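# Stow earphones in chest drawer and close it

## Task

Place the coiled earphones inside the small chest's open drawer, then push that drawer closed, with the chest still standing upright at the end.

## Robot and tools

Robot: two seven-joint Franka FR3 arms, left_arm and right_arm, each with a Robotiq 140 two-finger gripper and a wrist camera. Base roots in the scene frame: left_arm (+0.030, +0.335, +0.013) m, right_arm (+0.032, -0.433, +0.013) m, both nearly unrotated. left_arm's fingers are rigid. right_arm's fingers can fold: a grip on the outer quarter of the pads (near the tips) behaves like a rigid one, but deeper toward the palm the fingers may wrap, hold narrow parts loosely or not at all, squeeze wide ones too hard, or let go. Pressing the fingertips into a surface (unless fully closed) folds them easily, so a descent may overshoot silently and the next grasp may fail.

Frames: the scene frame has its origin at table-top height midway between the nominal bases, +x pointing out over the table, +y toward left_arm, +z up (arm names do not match image sides). Reported end_effector_position (m) and end_effector_quat_wxyz are in this frame and can be a few cm off. end_effector_position is the point between the pads when closed; fingertips reach about 33 mm past it at gaps up to 40 mm, about 9 mm when fully open. The gripper's +z runs along the fingers and its y axis is the opening direction. All motion offsets are expressed along the current Hand target's own axes, not the scene axes.

execute_actions(actions, cameras): actions is a list of actions; each action is a list of up to 15 rows, one per 1/30 s control step; if fewer than 15, the last row repeats. Every row holds 18 numbers in [-1, 1], always both arms: left dx, dy, dz, rx, ry, rz, gripper position, force_limit, speed, then the same nine for the right. The six pose numbers are an offset (not a pose) from that arm's Hand target as it was when the action began; every row in the action counts from that same start, and each new action starts from the updated Hand target, so sending the same offset twice moves twice. Scale: 1.0 equals 0.6 m for dx/dy/dz and 180 degrees for the rotation vector rx/ry/rz. Six zeros re-commands the current Hand target. Gripper position: +1 fully open (140 mm), about -0.8 pads touch, -1 closes until blocked. force_limit (-1 about 14 N up to +1 about 58 N at slow close) and speed (-1 about 30 mm/s, 0 about 140, +1 about 250 mm/s) both default to +1; faster closes grip much harder. To leave a gripper unchanged, resend its last three numbers (0 is a real command). cameras: list of names, ["all"], or []; images come with an empty actions list or when asked.

move(target, speed, blend, blocking, cameras): target is one 18-number row in the same layout and scale, or up to 15 rows; every row is an offset from the Hand targets at the move's start, not from the previous row. The grippers travel in straight lines, all finishing together, at least 0.5 s and at most 10 s; no collision avoidance. speed is m/s, 0.002 to 2, default 0.25 (one value, or one per target). blend is corner rounding in m (0 = stop at each). blocking=false returns after about 0.5 s while motion continues. Result adds a move: line with the ending (done, off_target, moving, held, fault) and limits (paced = clipped, held = steps withheld). Faster moves lag, stray and hit harder.

wait(seconds 0 to 10) lets the scene run. stop brakes a running move (fingers continue). zoom_image(camera, region [x0,y0,x1,y1] in pixels, at most 504x504) enlarges part of the newest image. clear_fault(arm) clears a reported torque or force fault on left_arm or right_arm. read_manual gives licence text. finished_scene(scene) ends the current scene with its number; irreversible, so only when the earphones are in and the drawer shut.

Controller: each step the command is clipped to within 70 mm and 16 degrees of the measured gripper pose. Hand target in the result is the last (clipped) command; the gripper may rest short of it, and a following zero action asks again; if still short, add the gap as an offset. To release a push, command the target back past the gripper. Big wrist turns can swing the elbow.

Results: object_status 0 moving, 1 blocked while opening, 2 blocked while closing (a grip: check this after closing), 3 reached position or pads met. position_measured counts: 3 open, ~75 = 100 mm, 139 = 60 mm, 200 = 20 mm, 230 pads met. To grip harder, raise force_limit and change position slightly (-1 to -0.98); to grip softer, open and reclose slowly. Also reported: joint positions, joint torques, external joint torques, flange force along gripper axes (noisy, includes held weight), step readings of positions, and velocities marked within noise when still.

Faults: contact torque over 85 N m (first four joints) or 11 N m (wrist joints), net external force of 85 N on any part (held weight counts), a joint past its range, or a joint too fast stops that arm until clear_fault; after a force fault, open the grip first if it pins the arm. Overheating (from loads, stretched arms, pushing on unreachable poses) brakes an arm for 30 to 60 s; watch for MOTOR HOT.

Cameras: cam_head_left, cam_head_right, cam_left_wrist, cam_right_wrist, each 672x504.

Avoid: anything leaving the table, dropping or releasing moving parts, slamming the drawer, tipping the chest, hard hits on fixed or heavy objects, crushing grips on resting parts, and any contact between the two grippers or one closing on the other's fingers.

Each tool is called after "Emit:" in YAML: its name, and indented under it one key for each argument.

## Session

Emit:
execute_actions:
  actions: []

Scene clock: 0.00 s.
left_arm: end_effector_position=(+0.3983, +0.0507, +0.3462) position_measured=3 object_status=3 end_effector_quat_wxyz=(-0.054, -0.597, +0.799, +0.051) | right_arm: end_effector_position=(+0.7342, -0.0287, +0.3017) position_measured=3 object_status=3 end_effector_quat_wxyz=(-0.273, +0.824, -0.433, +0.242)
Joint positions: left_arm=[-0.616 -0.174 0.007 -1.953 -0.069 1.647 -0.315] | right_arm=[0.64 0.287 -0.13 -1.873 -0.327 2.885 0.218]
Joint velocities: within noise
Joint torques (N m): no reading
External joint torques (N m): no reading
Flange force (N): no reading
Hand target: left_arm +0.3983, +0.0507, +0.3462; -0.054, -0.597, +0.799, +0.051 | right_arm +0.7342, -0.0287, +0.3017; -0.273, +0.824, -0.433, +0.242
Tool commands: left_gripper/position=+1.0 left_gripper/force_limit=+1.0 left_gripper/speed=+1.0 right_gripper/position=+1.0 right_gripper/force_limit=+1.0 right_gripper/speed=+1.0

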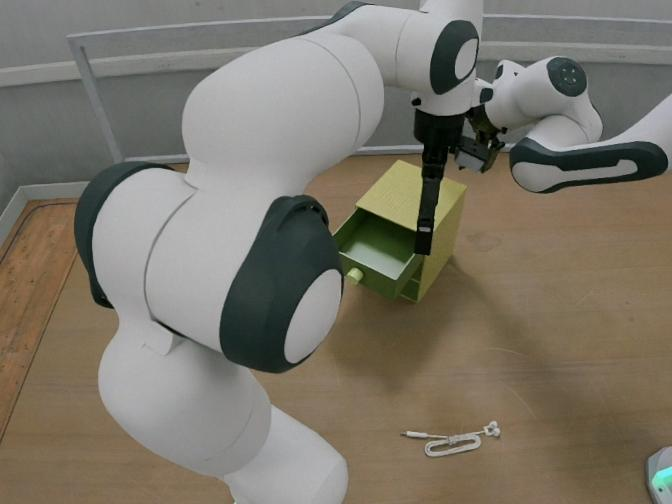

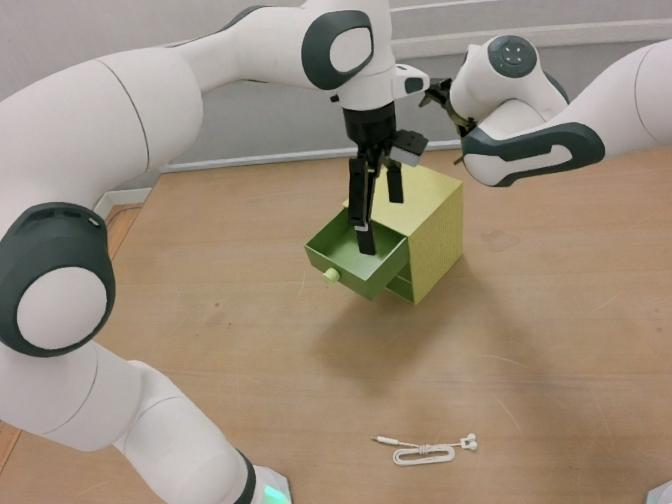

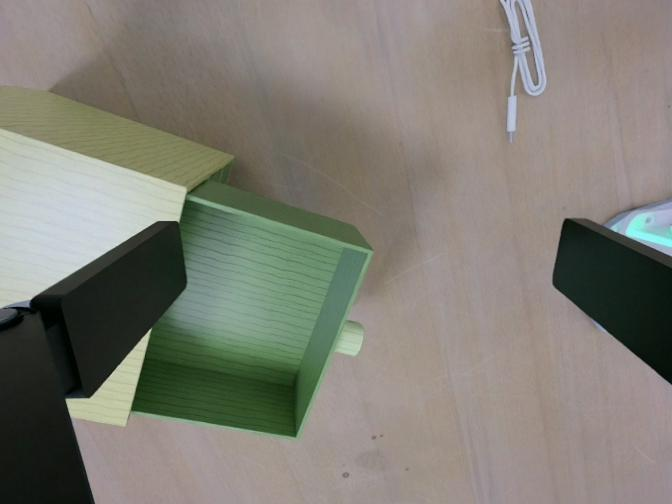

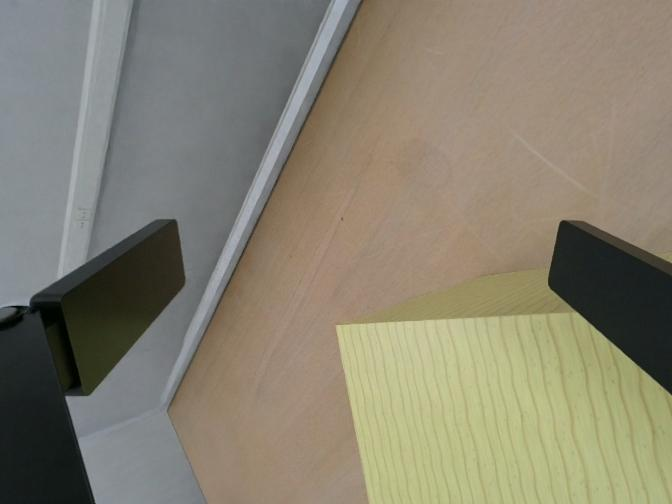

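Emit:
move:
  target: [0.205,0.273,0.097,0.047,0,0,1,1,1,0.435,0.345,-0.555,0,0,0,1,1,1]
  cameras: ["all"]

Scene clock: 20.43 s.
left_arm: end_effector_position=(+0.1997, -0.0191, +0.3155) position_measured=3 object_status=3 end_effector_quat_wxyz=(-0.008, -0.596, +0.803, -0.006) | right_arm: end_effector_position=(+0.5351, -0.4279, +0.4506) position_measured=3 object_status=3 end_effector_quat_wxyz=(-0.274, +0.823, -0.436, +0.241)
Joint positions: left_arm=[-0.694 -0.578 -0.343 -2.385 -0.209 1.842 -0.638] | right_arm=[0.542 -0.896 -0.541 -2.528 -0.295 2.436 -0.413]
Joint velocities: left_arm=[within noise] | right_arm=[-0.001 0 0.001 0 -0.001 -0.001 -0.008]
Joint torques (N m): left_arm=[0.76 -12.63 4.74 23.04 0.29 3.01 -0.42] | right_arm=[0.74 -0.53 10.25 24.2 0.5 3.17 -0.16]
External joint torques (N m): left_arm=[0.7 -1.19 -0.19 -1.4 -0.45 0.35 -0.42] | right_arm=[0.78 0.59 -0.03 0.71 -0.21 -0.44 -0.1]
Flange force (N): left_arm=[-4.0 5.2 4.0] | right_arm=[2.9 -4.1 0.2]
Hand target: left_arm +0.1998, -0.0200, +0.3155; -0.009, -0.599, +0.801, -0.008 | right_arm +0.5347, -0.4282, +0.4516; -0.273, +0.824, -0.433, +0.242
Off the commanded pose: left_arm 0.001 m, 1 deg | right_arm 0.001 m, 0 deg.
move: done

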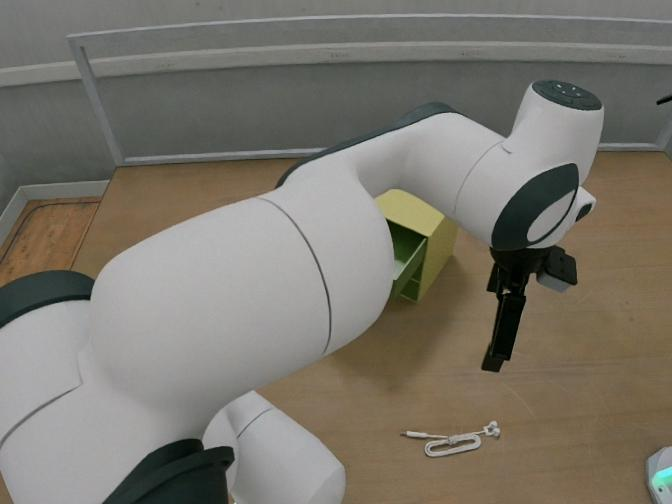

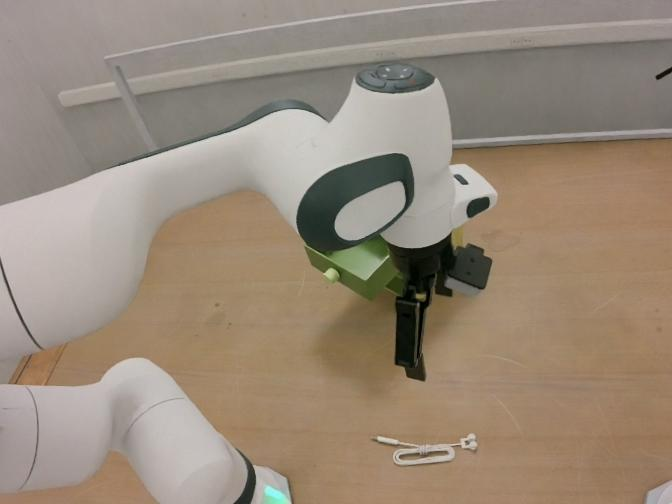

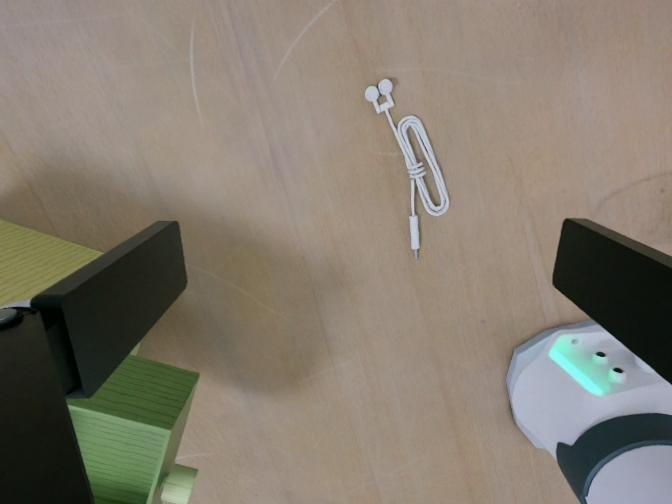

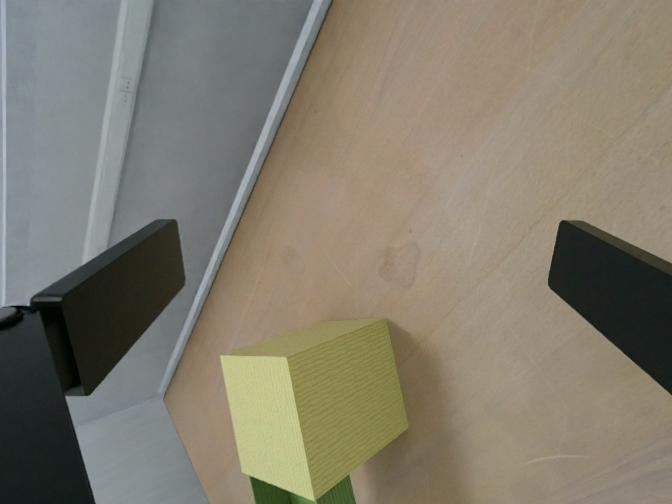

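Emit:
move:
  target: [-0.023,0.135,0.36,0,0,-0.11,-0.1,-1,0,0,0,0,0,0,0,1,1,1]
  cameras: ["cam_left_wrist"]

Scene clock: 31.67 s.
left_arm: end_effector_position=(+0.1243, +0.0123, +0.0990) position_measured=141 object_status=3 end_effector_quat_wxyz=(+0.009, +0.725, -0.689, +0.005) | right_arm: end_effector_position=(+0.5350, -0.4279, +0.4505) position_measured=3 object_status=3 end_effector_quat_wxyz=(-0.274, +0.823, -0.435, +0.241)
Joint positions: left_arm=[-0.681 -0.534 -0.696 -2.889 -0.528 2.41 -0.953] | right_arm=[0.542 -0.896 -0.541 -2.528 -0.296 2.436 -0.415]
Joint velocities: left_arm=[0 0 -0.001 0.001 -0.001 0.001 -0.006] | right_arm=[within noise]
Joint torques (N m): left_arm=[0.71 -7.52 6.09 18.23 0.13 3.05 -0.35] | right_arm=[0.24 -0.37 10.62 24.22 0.74 3.2 -0.28]
External joint torques (N m): left_arm=[0.71 0.08 0.05 -0.83 -0.43 0.38 -0.36] | right_arm=[0.23 0.71 0.3 0.83 0.04 -0.4 -0.22]
Flange force (N): left_arm=[-0.4 -0.2 3.1] | right_arm=[2.4 -4.2 -0.4]
Hand target: left_arm +0.1247, +0.0109, +0.0992; +0.011, +0.728, -0.686, +0.006 | right_arm +0.5347, -0.4282, +0.4516; -0.273, +0.824, -0.433, +0.243
Off the commanded pose: left_arm 0.002 m, 1 deg | right_arm 0.001 m, 0 deg.
move: done
Images, in order (width x height): cam_left_wrist 672x504.

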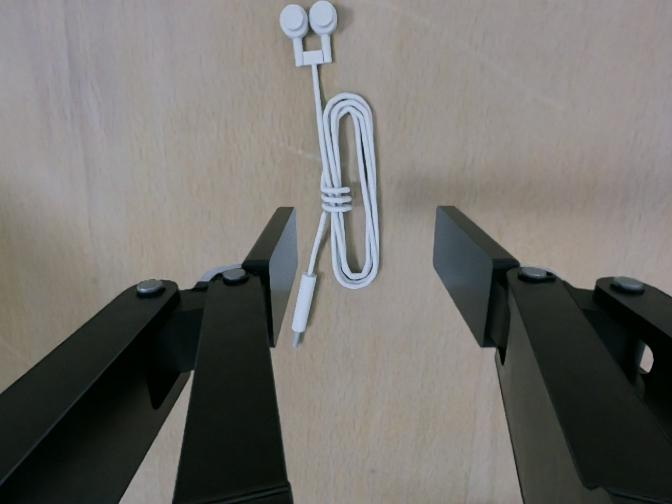

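Emit:
move:
  target:
    - [0.004,0,0.108,0,0,0,-0.1,-1,-1,0,0,0,0,0,0,1,1,1]
    - [0.004,0,0.108,0,0,0,-1,-1,-1,0,0,0,0,0,0,1,1,1]
  speed: 0.08

Emit:
wait:
  seconds: 1.5
  cameras: ["cam_left_wrist"]

Scene clock: 44.17 s.
left_arm: end_effector_position=(+0.1239, +0.0088, +0.0338) position_measured=216 object_status=0 end_effector_quat_wxyz=(+0.010, +0.726, -0.687, +0.004) | right_arm: end_effector_position=(+0.5350, -0.4279, +0.4505) position_measured=3 object_status=3 end_effector_quat_wxyz=(-0.274, +0.823, -0.435, +0.241)
Joint positions: left_arm=[-0.558 -0.265 -0.851 -2.911 -0.51 2.703 -0.984] | right_arm=[0.542 -0.896 -0.541 -2.528 -0.296 2.436 -0.415]
Joint torques (N m): left_arm=[0.72 -11.06 3.72 15.1 0.36 2.97 -0.25] | right_arm=[0.25 -0.37 10.59 24.18 0.75 3.21 -0.29]
External joint torques (N m): left_arm=[0.69 -0.35 0.03 -0.45 -0.01 0.32 -0.25] | right_arm=[0.21 0.66 0.27 0.8 0.05 -0.39 -0.23]
Flange force (N): left_arm=[0.8 -0.8 2.2] | right_arm=[2.4 -3.9 -0.4]
Hand target: left_arm +0.1245, +0.0070, +0.0344; +0.011, +0.728, -0.686, +0.006 | right_arm +0.5347, -0.4282, +0.4516; -0.273, +0.824, -0.433, +0.243
Off the commanded pose: left_arm 0.002 m, 0 deg | right_arm 0.001 m, 0 deg.
move: done

Scene clock: 45.67 s.
left_arm: end_effector_position=(+0.1239, +0.0088, +0.0338) position_measured=216 object_status=2 end_effector_quat_wxyz=(+0.010, +0.726, -0.687, +0.004) | right_arm: end_effector_position=(+0.5350, -0.4279, +0.4505) position_measured=3 object_status=3 end_effector_quat_wxyz=(-0.274, +0.823, -0.435, +0.241)
Joint positions: left_arm=[-0.558 -0.265 -0.851 -2.911 -0.51 2.703 -0.984] | right_arm=[0.542 -0.896 -0.541 -2.528 -0.296 2.436 -0.415]
Joint torques (N m): left_arm=[0.77 -11.02 3.75 15.12 0.35 2.97 -0.3] | right_arm=[0.26 -0.39 10.55 24.24 0.75 3.21 -0.29]
External joint torques (N m): left_arm=[0.78 -0.24 0.07 -0.52 -0.03 0.3 -0.3] | right_arm=[0.22 0.61 0.22 0.85 0.04 -0.39 -0.23]
Flange force (N): left_arm=[1.1 -1.0 2.8] | right_arm=[2.5 -3.9 -0.5]
Hand target: left_arm +0.1245, +0.0070, +0.0344; +0.011, +0.728, -0.686, +0.006 | right_arm +0.5347, -0.4282, +0.4516; -0.273, +0.824, -0.433, +0.243
Tool commands: left_gripper/position=-1.0 left_gripper/force_limit=-1.0 left_gripper/speed=-1.0 right_gripper/position=+1.0 right_gripper/force_limit=+1.0 right_gripper/speed=+1.0
Off the commanded pose: left_arm 0.002 m, 0 deg | right_arm 0.001 m, 0 deg.
wait: 1.50 s; at rest by 0.17 s
Images, in order (width x height): cam_left_wrist 672x504.

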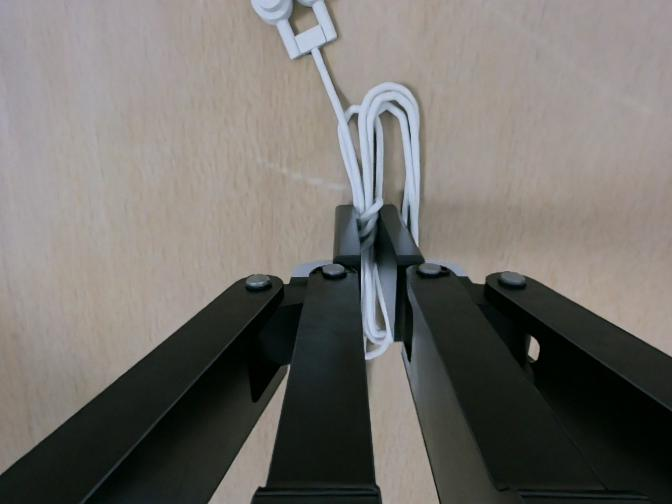

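Emit:
move:
  target:
    - [0,0,-0.4,0,0,0,-1,-1,-1,0,0,0,0,0,0,1,1,1]
    - [-0.239,-0.567,-0.61,0,0,0.205,-1,-1,-1,0,0,0,0,0,0,1,1,1]
  speed: [0.12,0.2]
  blend: [0.04,0]
  cameras: ["all"]

Scene clock: 67.97 s.
left_arm: end_effector_position=(+0.4576, +0.1780, +0.3944) position_measured=216 object_status=2 end_effector_quat_wxyz=(-0.009, -0.477, +0.879, -0.011) | right_arm: end_effector_position=(+0.5350, -0.4279, +0.4505) position_measured=3 object_status=3 end_effector_quat_wxyz=(-0.274, +0.823, -0.435, +0.241)
Joint positions: left_arm=[-0.878 -0.374 0.447 -2.006 0.132 1.674 0.104] | right_arm=[0.542 -0.896 -0.541 -2.528 -0.296 2.436 -0.415]
Joint velocities: left_arm=[-0.001 0 0.001 0 0 0 0.004] | right_arm=[within noise]
Joint torques (N m): left_arm=[-0.11 -15.59 -4.95 23.51 1.09 2.53 0.16] | right_arm=[0.27 -0.32 10.53 24.23 0.74 3.21 -0.3]
External joint torques (N m): left_arm=[-0.2 0.29 0.27 -0.74 0.4 -0.06 0.16] | right_arm=[0.27 0.77 0.23 0.81 0.03 -0.39 -0.24]
Flange force (N): left_arm=[-0.4 1.2 1.9] | right_arm=[2.7 -4.2 -0.1]
Hand target: left_arm +0.4576, +0.1791, +0.3946; -0.008, -0.473, +0.881, -0.009 | right_arm +0.5347, -0.4282, +0.4516; -0.273, +0.824, -0.433, +0.243
Off the commanded pose: left_arm 0.001 m, 0 deg | right_arm 0.001 m, 0 deg.
move: done

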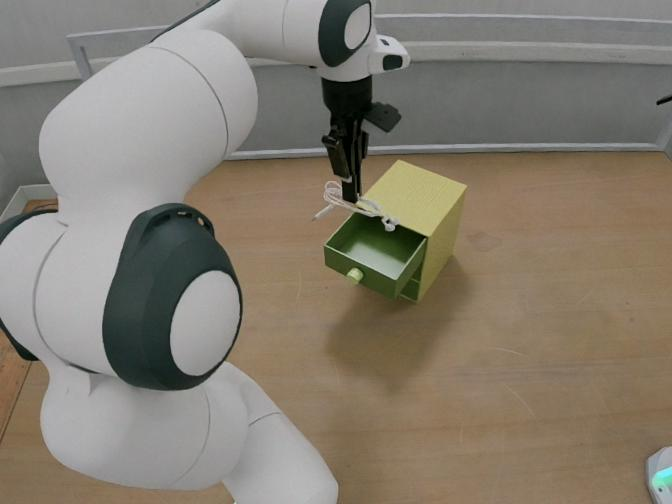

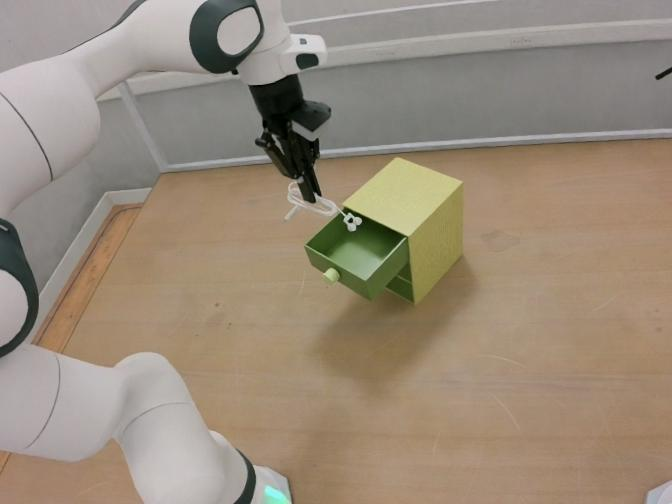

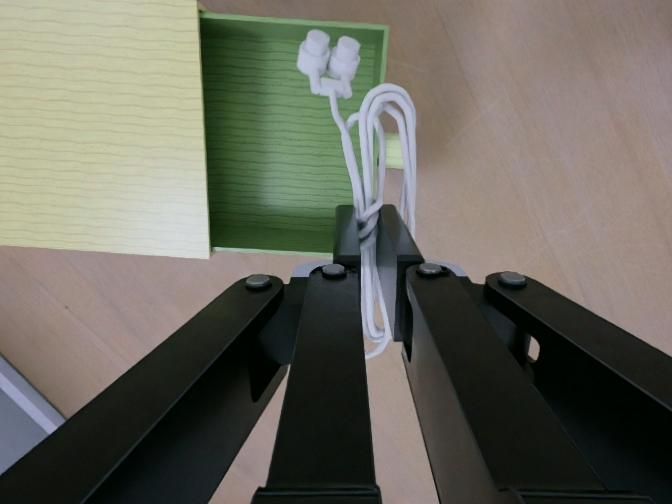

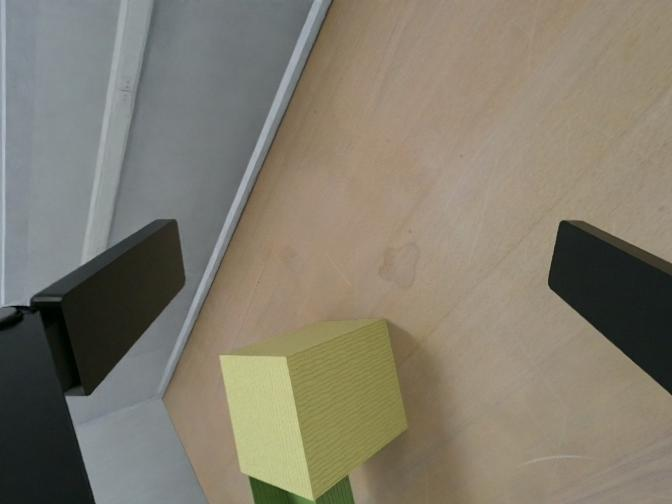

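Emit:
move:
  target:
    - [0.005,-0.083,0.04,0,0,0,-1,-1,-1,0,0,0,0,0,0,1,1,1]
    - [0.005,-0.083,0.19,0,0,0,-1,-1,-1,0,0,0,0,0,0,1,1,1]
  speed: 0.12
  blend: [0.02,0]
  cameras: ["cam_head_left","cam_head_right","cam_left_wrist"]

Scene clock: 78.43 s.
left_arm: end_effector_position=(+0.4964, +0.1476, +0.2816) position_measured=216 object_status=2 end_effector_quat_wxyz=(-0.008, -0.476, +0.880, -0.007) | right_arm: end_effector_position=(+0.5350, -0.4279, +0.4505) position_measured=3 object_status=3 end_effector_quat_wxyz=(-0.274, +0.823, -0.435, +0.241)
Joint positions: left_arm=[-0.902 -0.194 0.501 -2.133 0.077 1.963 0.139] | right_arm=[0.542 -0.896 -0.541 -2.528 -0.296 2.436 -0.415]
Joint velocities: left_arm=[0 0 0.001 0 -0.001 0.004 0] | right_arm=[within noise]
Joint torques (N m): left_arm=[0.13 -21.77 -2.56 23.25 0.21 3 0.09] | right_arm=[0.26 -0.35 10.6 24.22 0.75 3.22 -0.3]
External joint torques (N m): left_arm=[0.05 -0.1 0.39 -1.31 -0.45 0.44 0.09] | right_arm=[0.25 0.69 0.32 0.84 0.04 -0.38 -0.24]
Flange force (N): left_arm=[0.2 3.5 3.9] | right_arm=[2.4 -4.2 -0.3]
Hand target: left_arm +0.4968, +0.1464, +0.2811; -0.008, -0.473, +0.881, -0.009 | right_arm +0.5347, -0.4282, +0.4516; -0.273, +0.824, -0.433, +0.243
Off the commanded pose: left_arm 0.001 m, 0 deg | right_arm 0.001 m, 0 deg.
move: done
Images, in order (width x height): cam_head_left 672x504, cam_head_right 672x504, cam_left_wrist 672x504.

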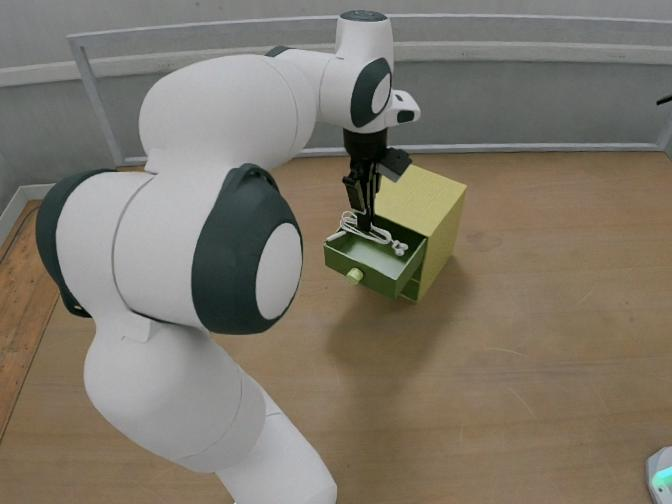

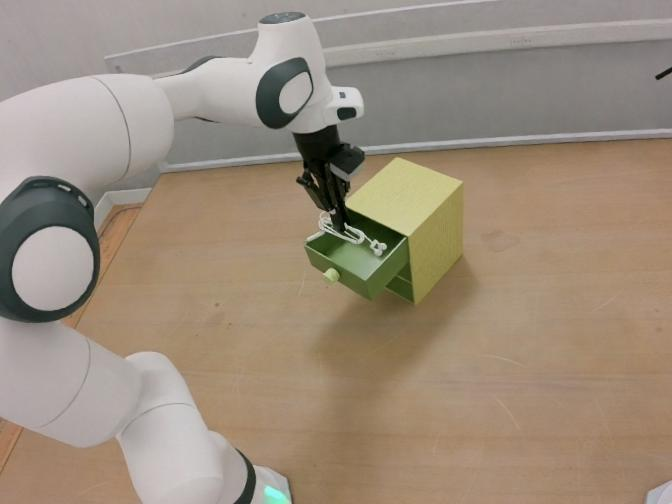

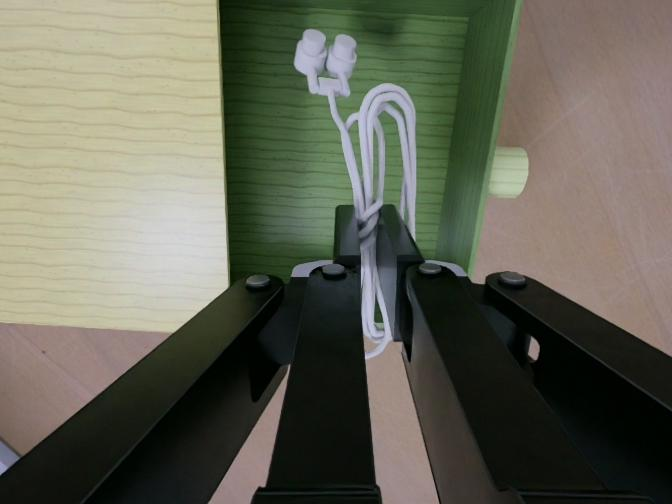

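Emit:
move:
  target: [0.02,0,0.08,0,0,0,-1,-1,-1,0,0,0,0,0,0,1,1,1]
  speed: 0.1
  cameras: ["cam_head_left","cam_head_right","cam_left_wrist"]

Emit:
zoom_image:
  camera: "cam_head_right"
  region: [260, 130, 460, 310]

Emit:
zoom_image:
  camera: "cam_head_left"
  region: [300, 150, 480, 310]

Scene clock: 88.43 s.
left_arm: end_effector_position=(+0.4899, +0.1370, +0.2340) position_measured=216 object_status=2 end_effector_quat_wxyz=(-0.008, -0.471, +0.882, -0.008) | right_arm: end_effector_position=(+0.5350, -0.4279, +0.4505) position_measured=3 object_status=3 end_effector_quat_wxyz=(-0.274, +0.823, -0.435, +0.241)
Joint positions: left_arm=[-0.912 -0.16 0.5 -2.226 0.063 2.087 0.139] | right_arm=[0.542 -0.896 -0.541 -2.528 -0.296 2.436 -0.415]
Joint velocities: left_arm=[0 0 0 0 0.001 0.005 0] | right_arm=[within noise]
Joint torques (N m): left_arm=[0.24 -22.5 -2.71 22.75 0.18 2.86 -0.32] | right_arm=[0.26 -0.33 10.61 24.2 0.75 3.22 -0.32]
External joint torques (N m): left_arm=[0.07 0.13 -0.42 -1.45 -0.45 0.29 -0.32] | right_arm=[0.2 0.66 0.27 0.84 0.04 -0.38 -0.26]
Flange force (N): left_arm=[1.9 4.0 3.2] | right_arm=[2.5 -4.0 -0.4]
Hand target: left_arm +0.4899, +0.1353, +0.2334; -0.008, -0.473, +0.881, -0.009 | right_arm +0.5347, -0.4282, +0.4516; -0.273, +0.824, -0.433, +0.243
Off the commanded pose: left_arm 0.002 m, 0 deg | right_arm 0.001 m, 0 deg.
move: done
Images, in order (width x height): cam_head_left 672x504, cam_head_right 672x504, cam_left_wrist 672x504.

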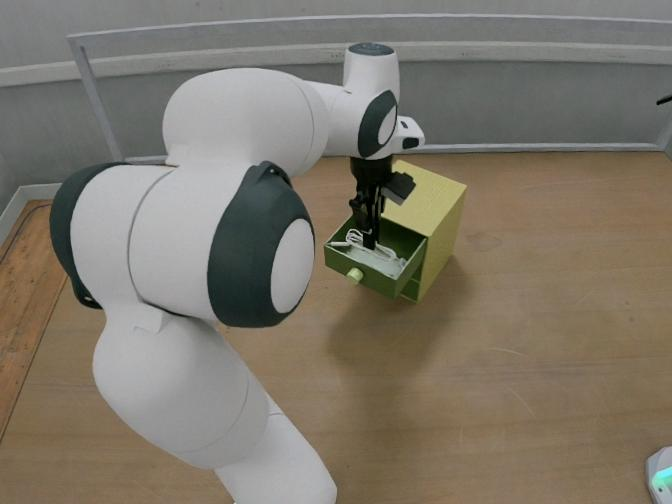

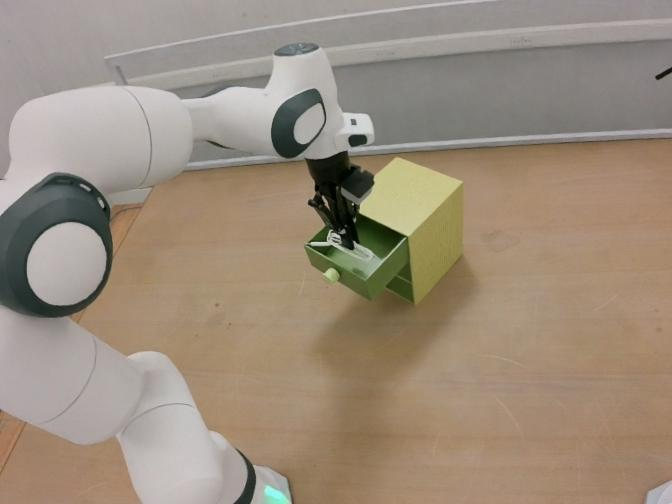

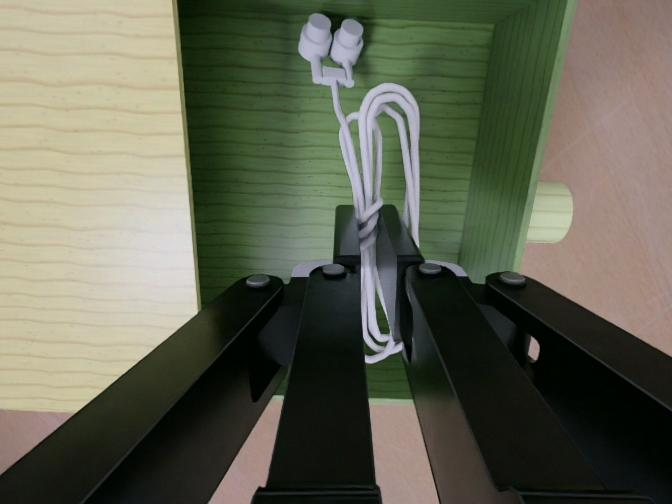

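Scaled by 2.520 from the camera's 672x504 image, which has a finer 960x720 frame.

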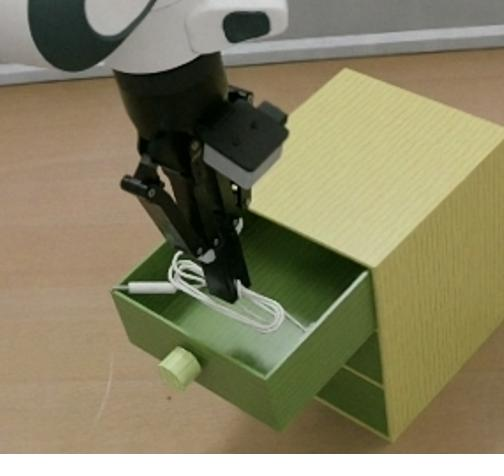

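Scaled by 2.800 from the camera's 672x504 image, which has a finer 960x720 frame.

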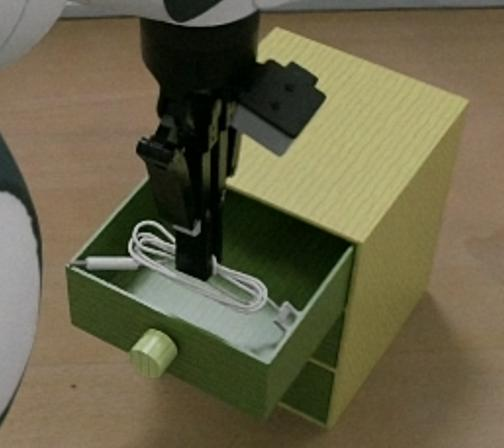

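Emit:
move:
  target: [0.022,-0.025,0.04,0,0,0,-1,-1,-1,0,0,0,0,0,0,1,1,1]
  speed: 0.1
  cameras: ["cam_head_left","cam_head_right","cam_left_wrist"]

Emit:
zoom_image:
  camera: "cam_head_left"
  region: [310, 190, 460, 310]

Emit:
zoom_image:
  camera: "cam_head_right"
  region: [290, 190, 440, 310]

Scene clock: 96.00 s.
left_arm: end_effector_position=(+0.4937, +0.1177, +0.2092) position_measured=216 object_status=2 end_effector_quat_wxyz=(-0.009, -0.471, +0.882, -0.007) | right_arm: end_effector_position=(+0.5350, -0.4279, +0.4505) position_measured=3 object_status=3 end_effector_quat_wxyz=(-0.274, +0.823, -0.435, +0.241)
Joint positions: left_arm=[-0.928 -0.09 0.494 -2.225 0.025 2.145 0.138] | right_arm=[0.542 -0.896 -0.541 -2.528 -0.296 2.436 -0.415]
Joint velocities: left_arm=[0 0.001 0 -0.001 -0.002 0.003 0] | right_arm=[within noise]
Joint torques (N m): left_arm=[0.17 -24.24 -1.56 22.98 0.06 2.85 -0.3] | right_arm=[0.26 -0.3 10.56 24.16 0.75 3.22 -0.22]
External joint torques (N m): left_arm=[0.1 0.22 -0.26 -0.67 -0.55 0.31 -0.3] | right_arm=[0.18 0.66 0.19 0.83 0.04 -0.38 -0.16]
Flange force (N): left_arm=[1.0 1.0 2.2] | right_arm=[2.5 -4.0 -0.3]
Hand target: left_arm +0.4950, +0.1154, +0.2098; -0.008, -0.473, +0.881, -0.009 | right_arm +0.5347, -0.4282, +0.4516; -0.273, +0.824, -0.433, +0.243
Off the commanded pose: left_arm 0.003 m, 0 deg | right_arm 0.001 m, 0 deg.
move: done
Images, in order (width x height): cam_head_left 672x504, cam_head_right 672x504, cam_left_wrist 672x504.

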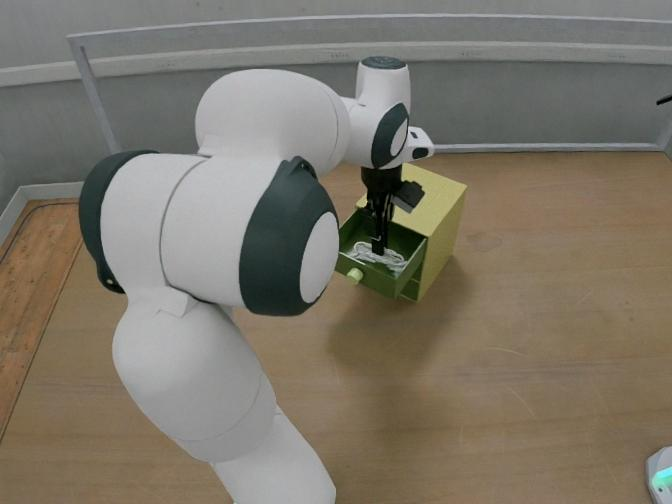

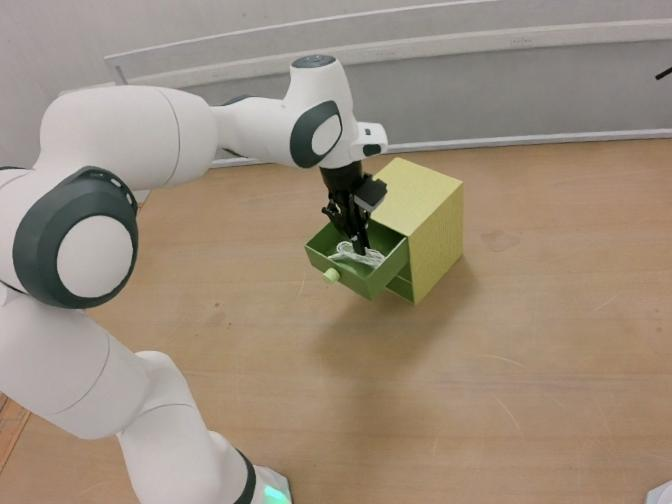

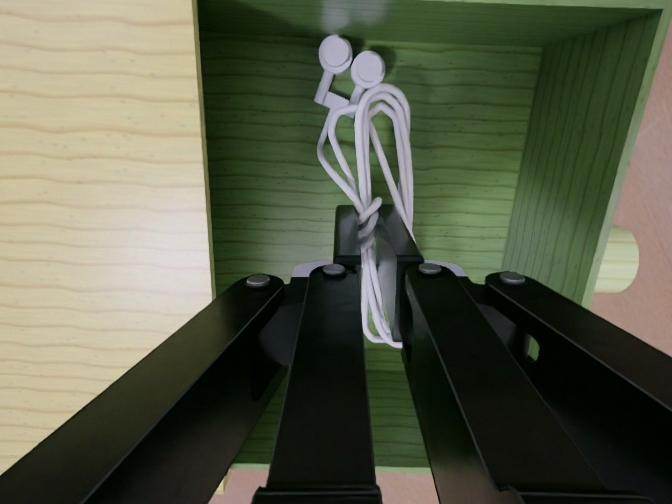

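Scaled by 3.360 from the camera's 672x504 image, which has a finer 960x720 frame.

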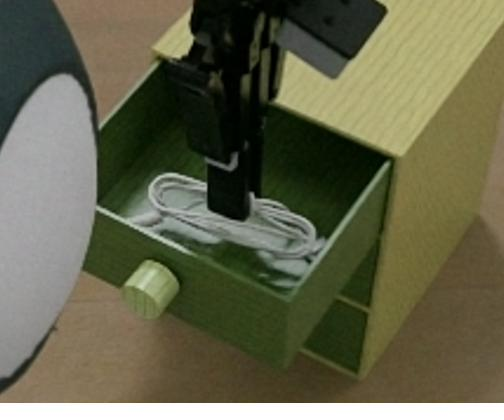

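Scaled by 3.360 from the camera's 672x504 image, which has a finer 960x720 frame.

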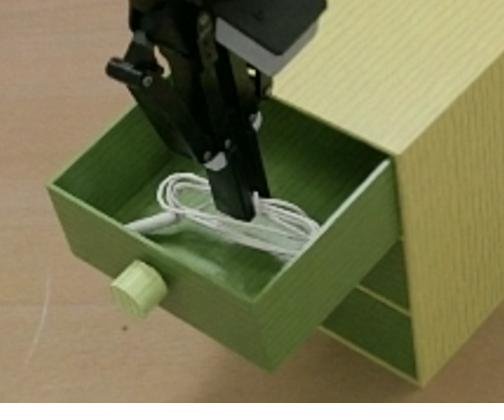

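Emit:
move:
  target:
    - [0,0.008,0.028,0,0,0,-1,-1,-1,0,0,0,0,0,0,1,1,1]
    - [0,0.008,0.028,0,0,0,-0.45,-1,-1,0,0,0,0,0,0,1,1,1]
    - [0,0.008,-0.22,0,0,0,-0.45,-1,-1,0,0,0,0,0,0,1,1,1]
  speed: 0.1
  cameras: ["cam_head_left","cam_head_right","cam_left_wrist"]

Emit:
zoom_image:
  camera: "cam_head_right"
  region: [280, 150, 480, 310]

Scene clock: 106.63 s.
left_arm: end_effector_position=(+0.4922, +0.1204, +0.3415) position_measured=186 object_status=3 end_effector_quat_wxyz=(-0.009, -0.472, +0.882, -0.011) | right_arm: end_effector_position=(+0.5350, -0.4279, +0.4505) position_measured=3 object_status=3 end_effector_quat_wxyz=(-0.274, +0.823, -0.435, +0.241)
Joint positions: left_arm=[-0.928 -0.196 0.468 -1.986 0.063 1.819 0.104] | right_arm=[0.542 -0.896 -0.541 -2.528 -0.296 2.436 -0.415]
Joint velocities: left_arm=[0 0 0.001 0 -0.001 -0.004 -0.001] | right_arm=[within noise]
Joint torques (N m): left_arm=[0.36 -22.07 -3.41 23.98 1.01 2.56 -0.34] | right_arm=[0.27 -0.35 10.53 24.19 0.75 3.2 -0.25]
External joint torques (N m): left_arm=[0.3 -0.07 -0.51 -0.68 0.34 -0.01 -0.34] | right_arm=[0.19 0.68 0.12 0.8 0.04 -0.4 -0.19]
Flange force (N): left_arm=[1.4 3.6 1.5] | right_arm=[2.7 -3.9 -0.2]
Hand target: left_arm +0.4918, +0.1212, +0.3417; -0.008, -0.473, +0.881, -0.009 | right_arm +0.5347, -0.4282, +0.4516; -0.273, +0.824, -0.433, +0.243
Off the commanded pose: left_arm 0.001 m, 0 deg | right_arm 0.001 m, 0 deg.
move: done
Images, in order (width x height): cam_head_left 672x504, cam_head_right 672x504, cam_left_wrist 672x504.

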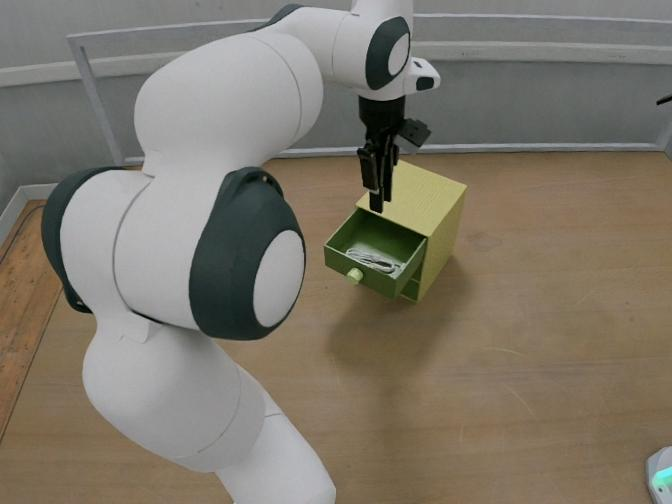

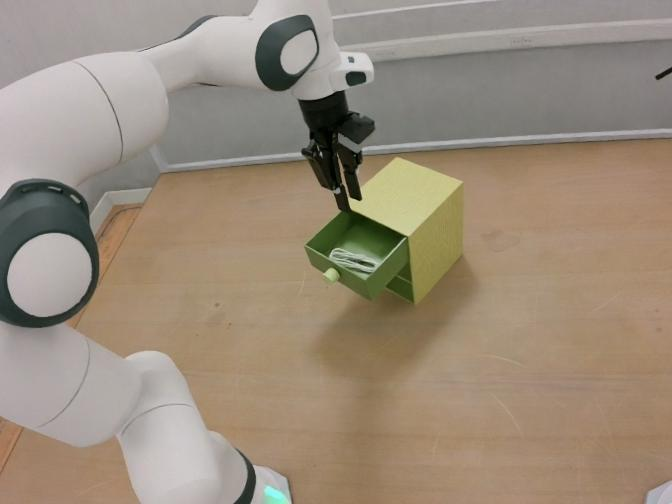

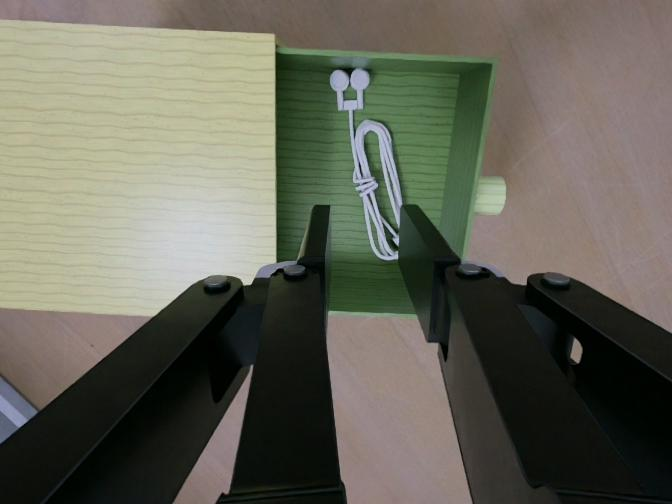

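Scaled by 2.520 from the camera's 672x504 image, which has a finer 960x720 frame.

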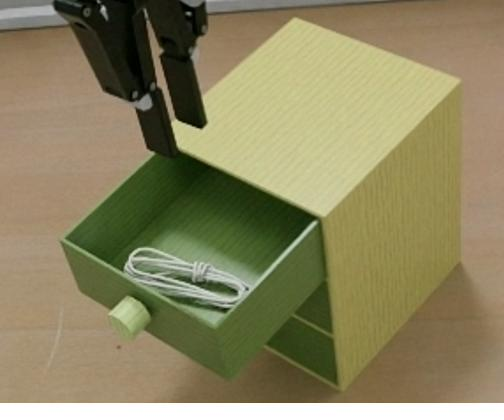

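Emit:
move:
  target:
    - [-0.028,0.333,0.0,0.2,0,0,-1,-1,0,0,0,0,0,0,0,1,1,1]
    - [-0.028,0.307,0.29,0.2,0,0,-1,-1,0,0,0,0,0,0,0,1,1,1]
  speed: 0.2
  cameras: ["cam_head_left","cam_head_right","cam_left_wrist"]

Emit:
zoom_image:
  camera: "cam_head_right"
  region: [220, 150, 480, 330]

Scene clock: 122.43 s.
left_arm: end_effector_position=(+0.3475, +0.2321, +0.1666) position_measured=233 object_status=3 end_effector_quat_wxyz=(+0.029, -0.443, +0.871, -0.212) | right_arm: end_effector_position=(+0.5350, -0.4279, +0.4505) position_measured=3 object_status=3 end_effector_quat_wxyz=(-0.274, +0.823, -0.435, +0.241)
Joint positions: left_arm=[-1.02 -1.773 1.262 -3.023 1.262 1.764 -0.276] | right_arm=[0.542 -0.896 -0.541 -2.528 -0.296 2.436 -0.415]
Joint velocities: left_arm=[0.001 0 -0.002 0.001 -0.001 -0.001 -0.006] | right_arm=[within noise]
Joint torques (N m): left_arm=[-0.17 10.31 -16.98 4.25 1.1 3.42 -0.39] | right_arm=[0.25 -0.32 10.59 24.18 0.74 3.22 -0.29]
External joint torques (N m): left_arm=[-0.21 -1.14 -0.81 -1.11 0.4 -0.02 -0.36] | right_arm=[0.26 0.75 0.3 0.76 0.03 -0.38 -0.23]
Flange force (N): left_arm=[3.9 1.7 -2.5] | right_arm=[2.4 -4.1 -0.1]
Hand target: left_arm +0.3464, +0.2327, +0.1658; +0.139, -0.453, +0.835, -0.281 | right_arm +0.5347, -0.4282, +0.4516; -0.273, +0.824, -0.433, +0.243
Off the commanded pose: left_arm 0.001 m, 15 deg | right_arm 0.001 m, 0 deg.
joint sent to its limit (left arm) — joint 2 (shoulder), lower limit; joint 4 (elbow), lower limit, where the elbow is as bent as it goes. The joint targets are off in orientation, not in position.
move: off_target (left_arm); limits=paced
Images, in order (width x height): cam_head_left 672x504, cam_head_right 672x504, cam_left_wrist 672x504.

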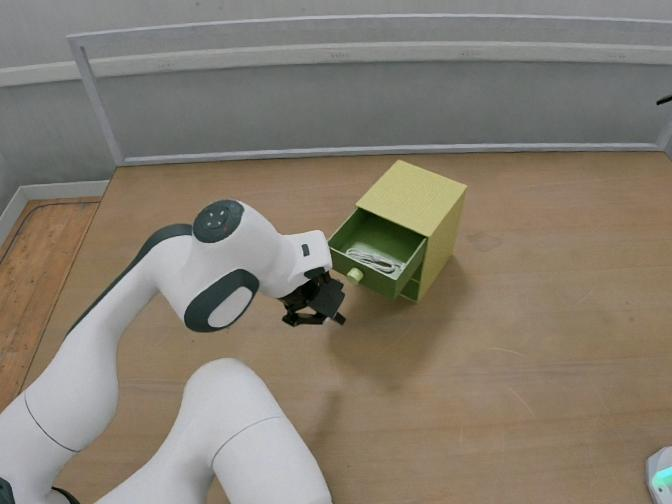

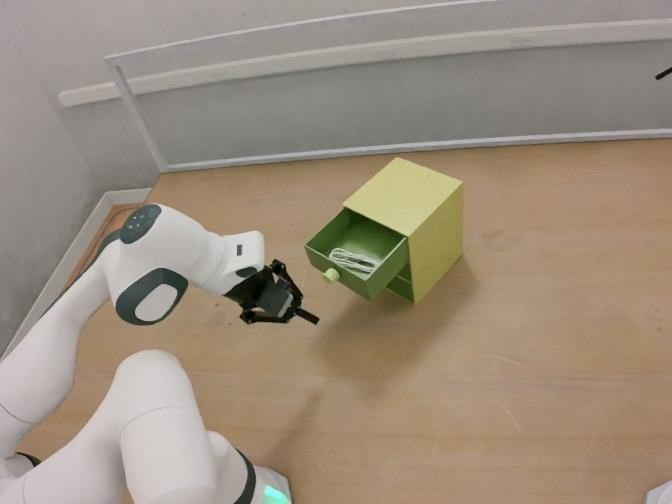

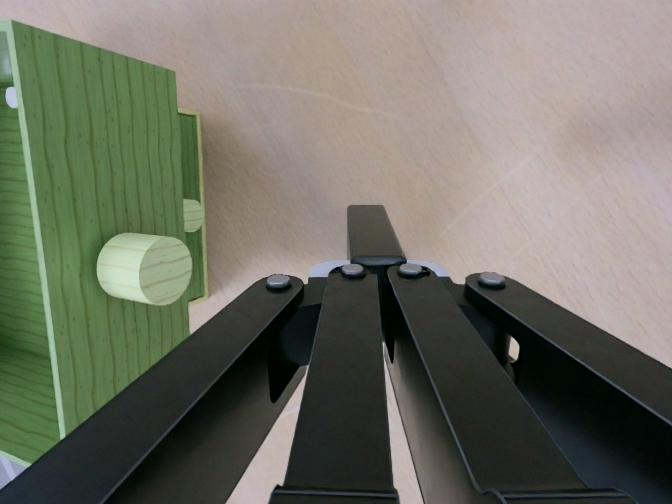

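Scaled by 1.938 from the camera's 672x504 image, which has a finer 960x720 frame.

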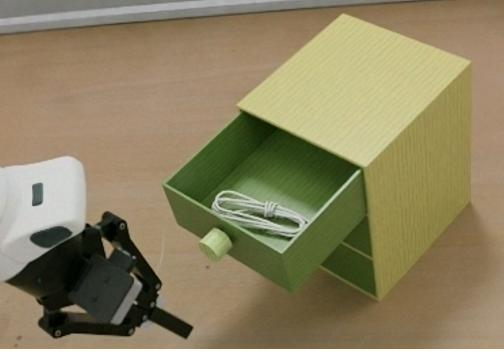

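Emit:
move:
  target: [-0.002,-0.049,-0.028,0,0,0,-1,-1,0,0,0,0,0,0,0,1,1,1]
  speed: 0.1
  cameras: ["cam_head_left","cam_head_right","cam_left_wrist"]

Emit:
zoom_image:
  camera: "cam_head_right"
  region: [220, 150, 480, 330]

Emit:
zoom_image:
  camera: "cam_head_left"
  region: [270, 180, 480, 330]

Scene clock: 140.90 s.
left_arm: end_effector_position=(+0.3603, +0.2283, +0.1963) position_measured=233 object_status=3 end_effector_quat_wxyz=(+0.067, -0.449, +0.863, -0.222) | right_arm: end_effector_position=(+0.5350, -0.4279, +0.4505) position_measured=3 object_status=3 end_effector_quat_wxyz=(-0.274, +0.823, -0.435, +0.241)
Joint positions: left_arm=[-1.06 -1.773 1.148 -3.023 1.244 1.785 -0.339] | right_arm=[0.542 -0.896 -0.541 -2.528 -0.296 2.436 -0.415]
Joint velocities: left_arm=[0.001 0 -0.001 -0.001 0 0.001 -0.005] | right_arm=[within noise]
Joint torques (N m): left_arm=[-0.16 10.72 -16.52 6.72 0.56 3.63 -0.38] | right_arm=[0.27 -0.33 10.59 24.21 0.75 3.22 -0.29]
External joint torques (N m): left_arm=[-0.17 -1.01 -0.79 -1.07 -0.32 0.14 -0.34] | right_arm=[0.23 0.66 0.26 0.85 0.04 -0.37 -0.23]
Flange force (N): left_arm=[4.1 2.8 -5.0] | right_arm=[2.5 -4.0 -0.3]
Hand target: left_arm +0.3588, +0.2267, +0.1968; +0.139, -0.453, +0.835, -0.281 | right_arm +0.5347, -0.4282, +0.4516; -0.273, +0.824, -0.433, +0.243
Off the commanded pose: left_arm 0.002 m, 11 deg | right_arm 0.001 m, 0 deg.
joint sent to its limit (left arm) — joint 2 (shoulder), lower limit; joint 4 (elbow), lower limit, where the elbow is as bent as it goes. The joint targets are off in orientation, not in position.
move: off_target (left_arm)
Images, in order (width x height): cam_head_left 672x504, cam_head_right 672x504, cam_left_wrist 672x504.

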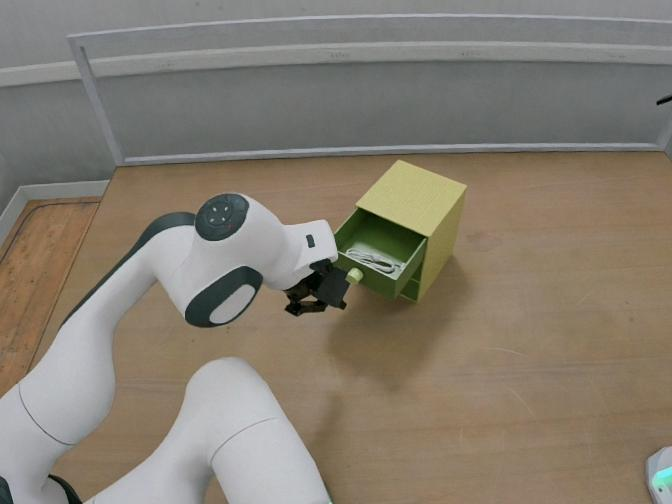

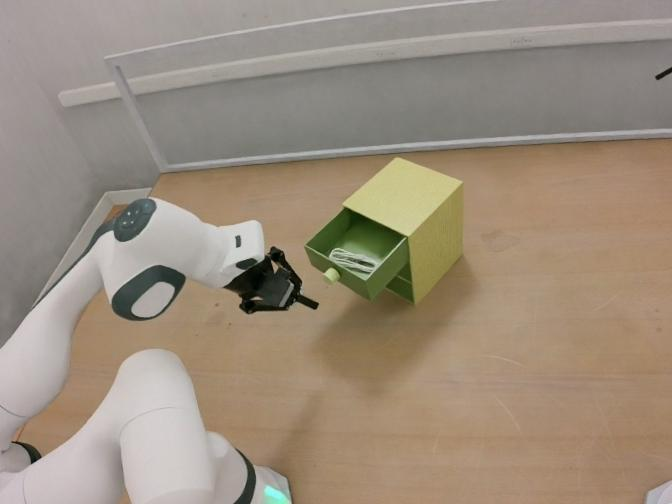

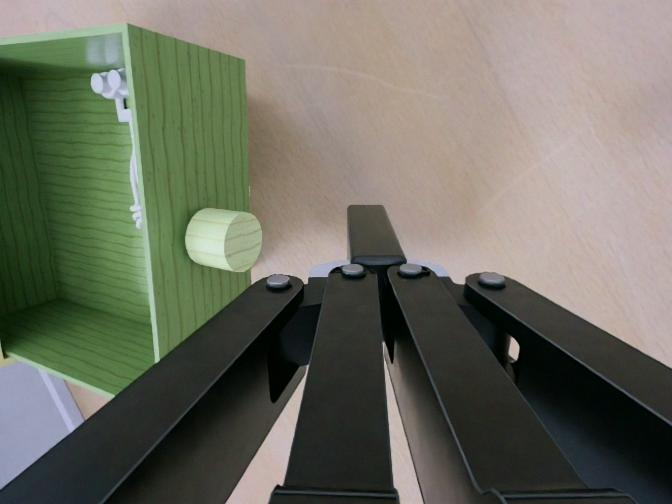

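Scaled by 1.938 from the camera's 672x504 image, which has a finer 960x720 frame.

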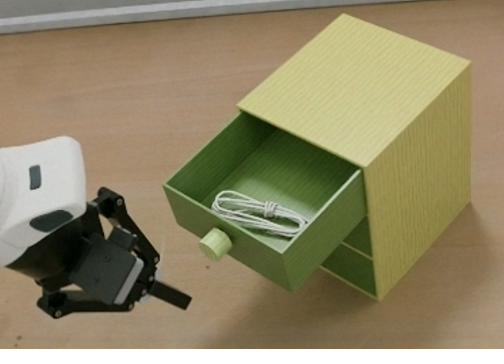

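Scaled by 2.400 from the camera's 672x504 image, which has a finer 960x720 frame.

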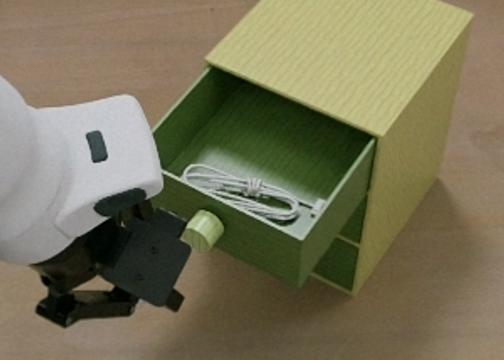

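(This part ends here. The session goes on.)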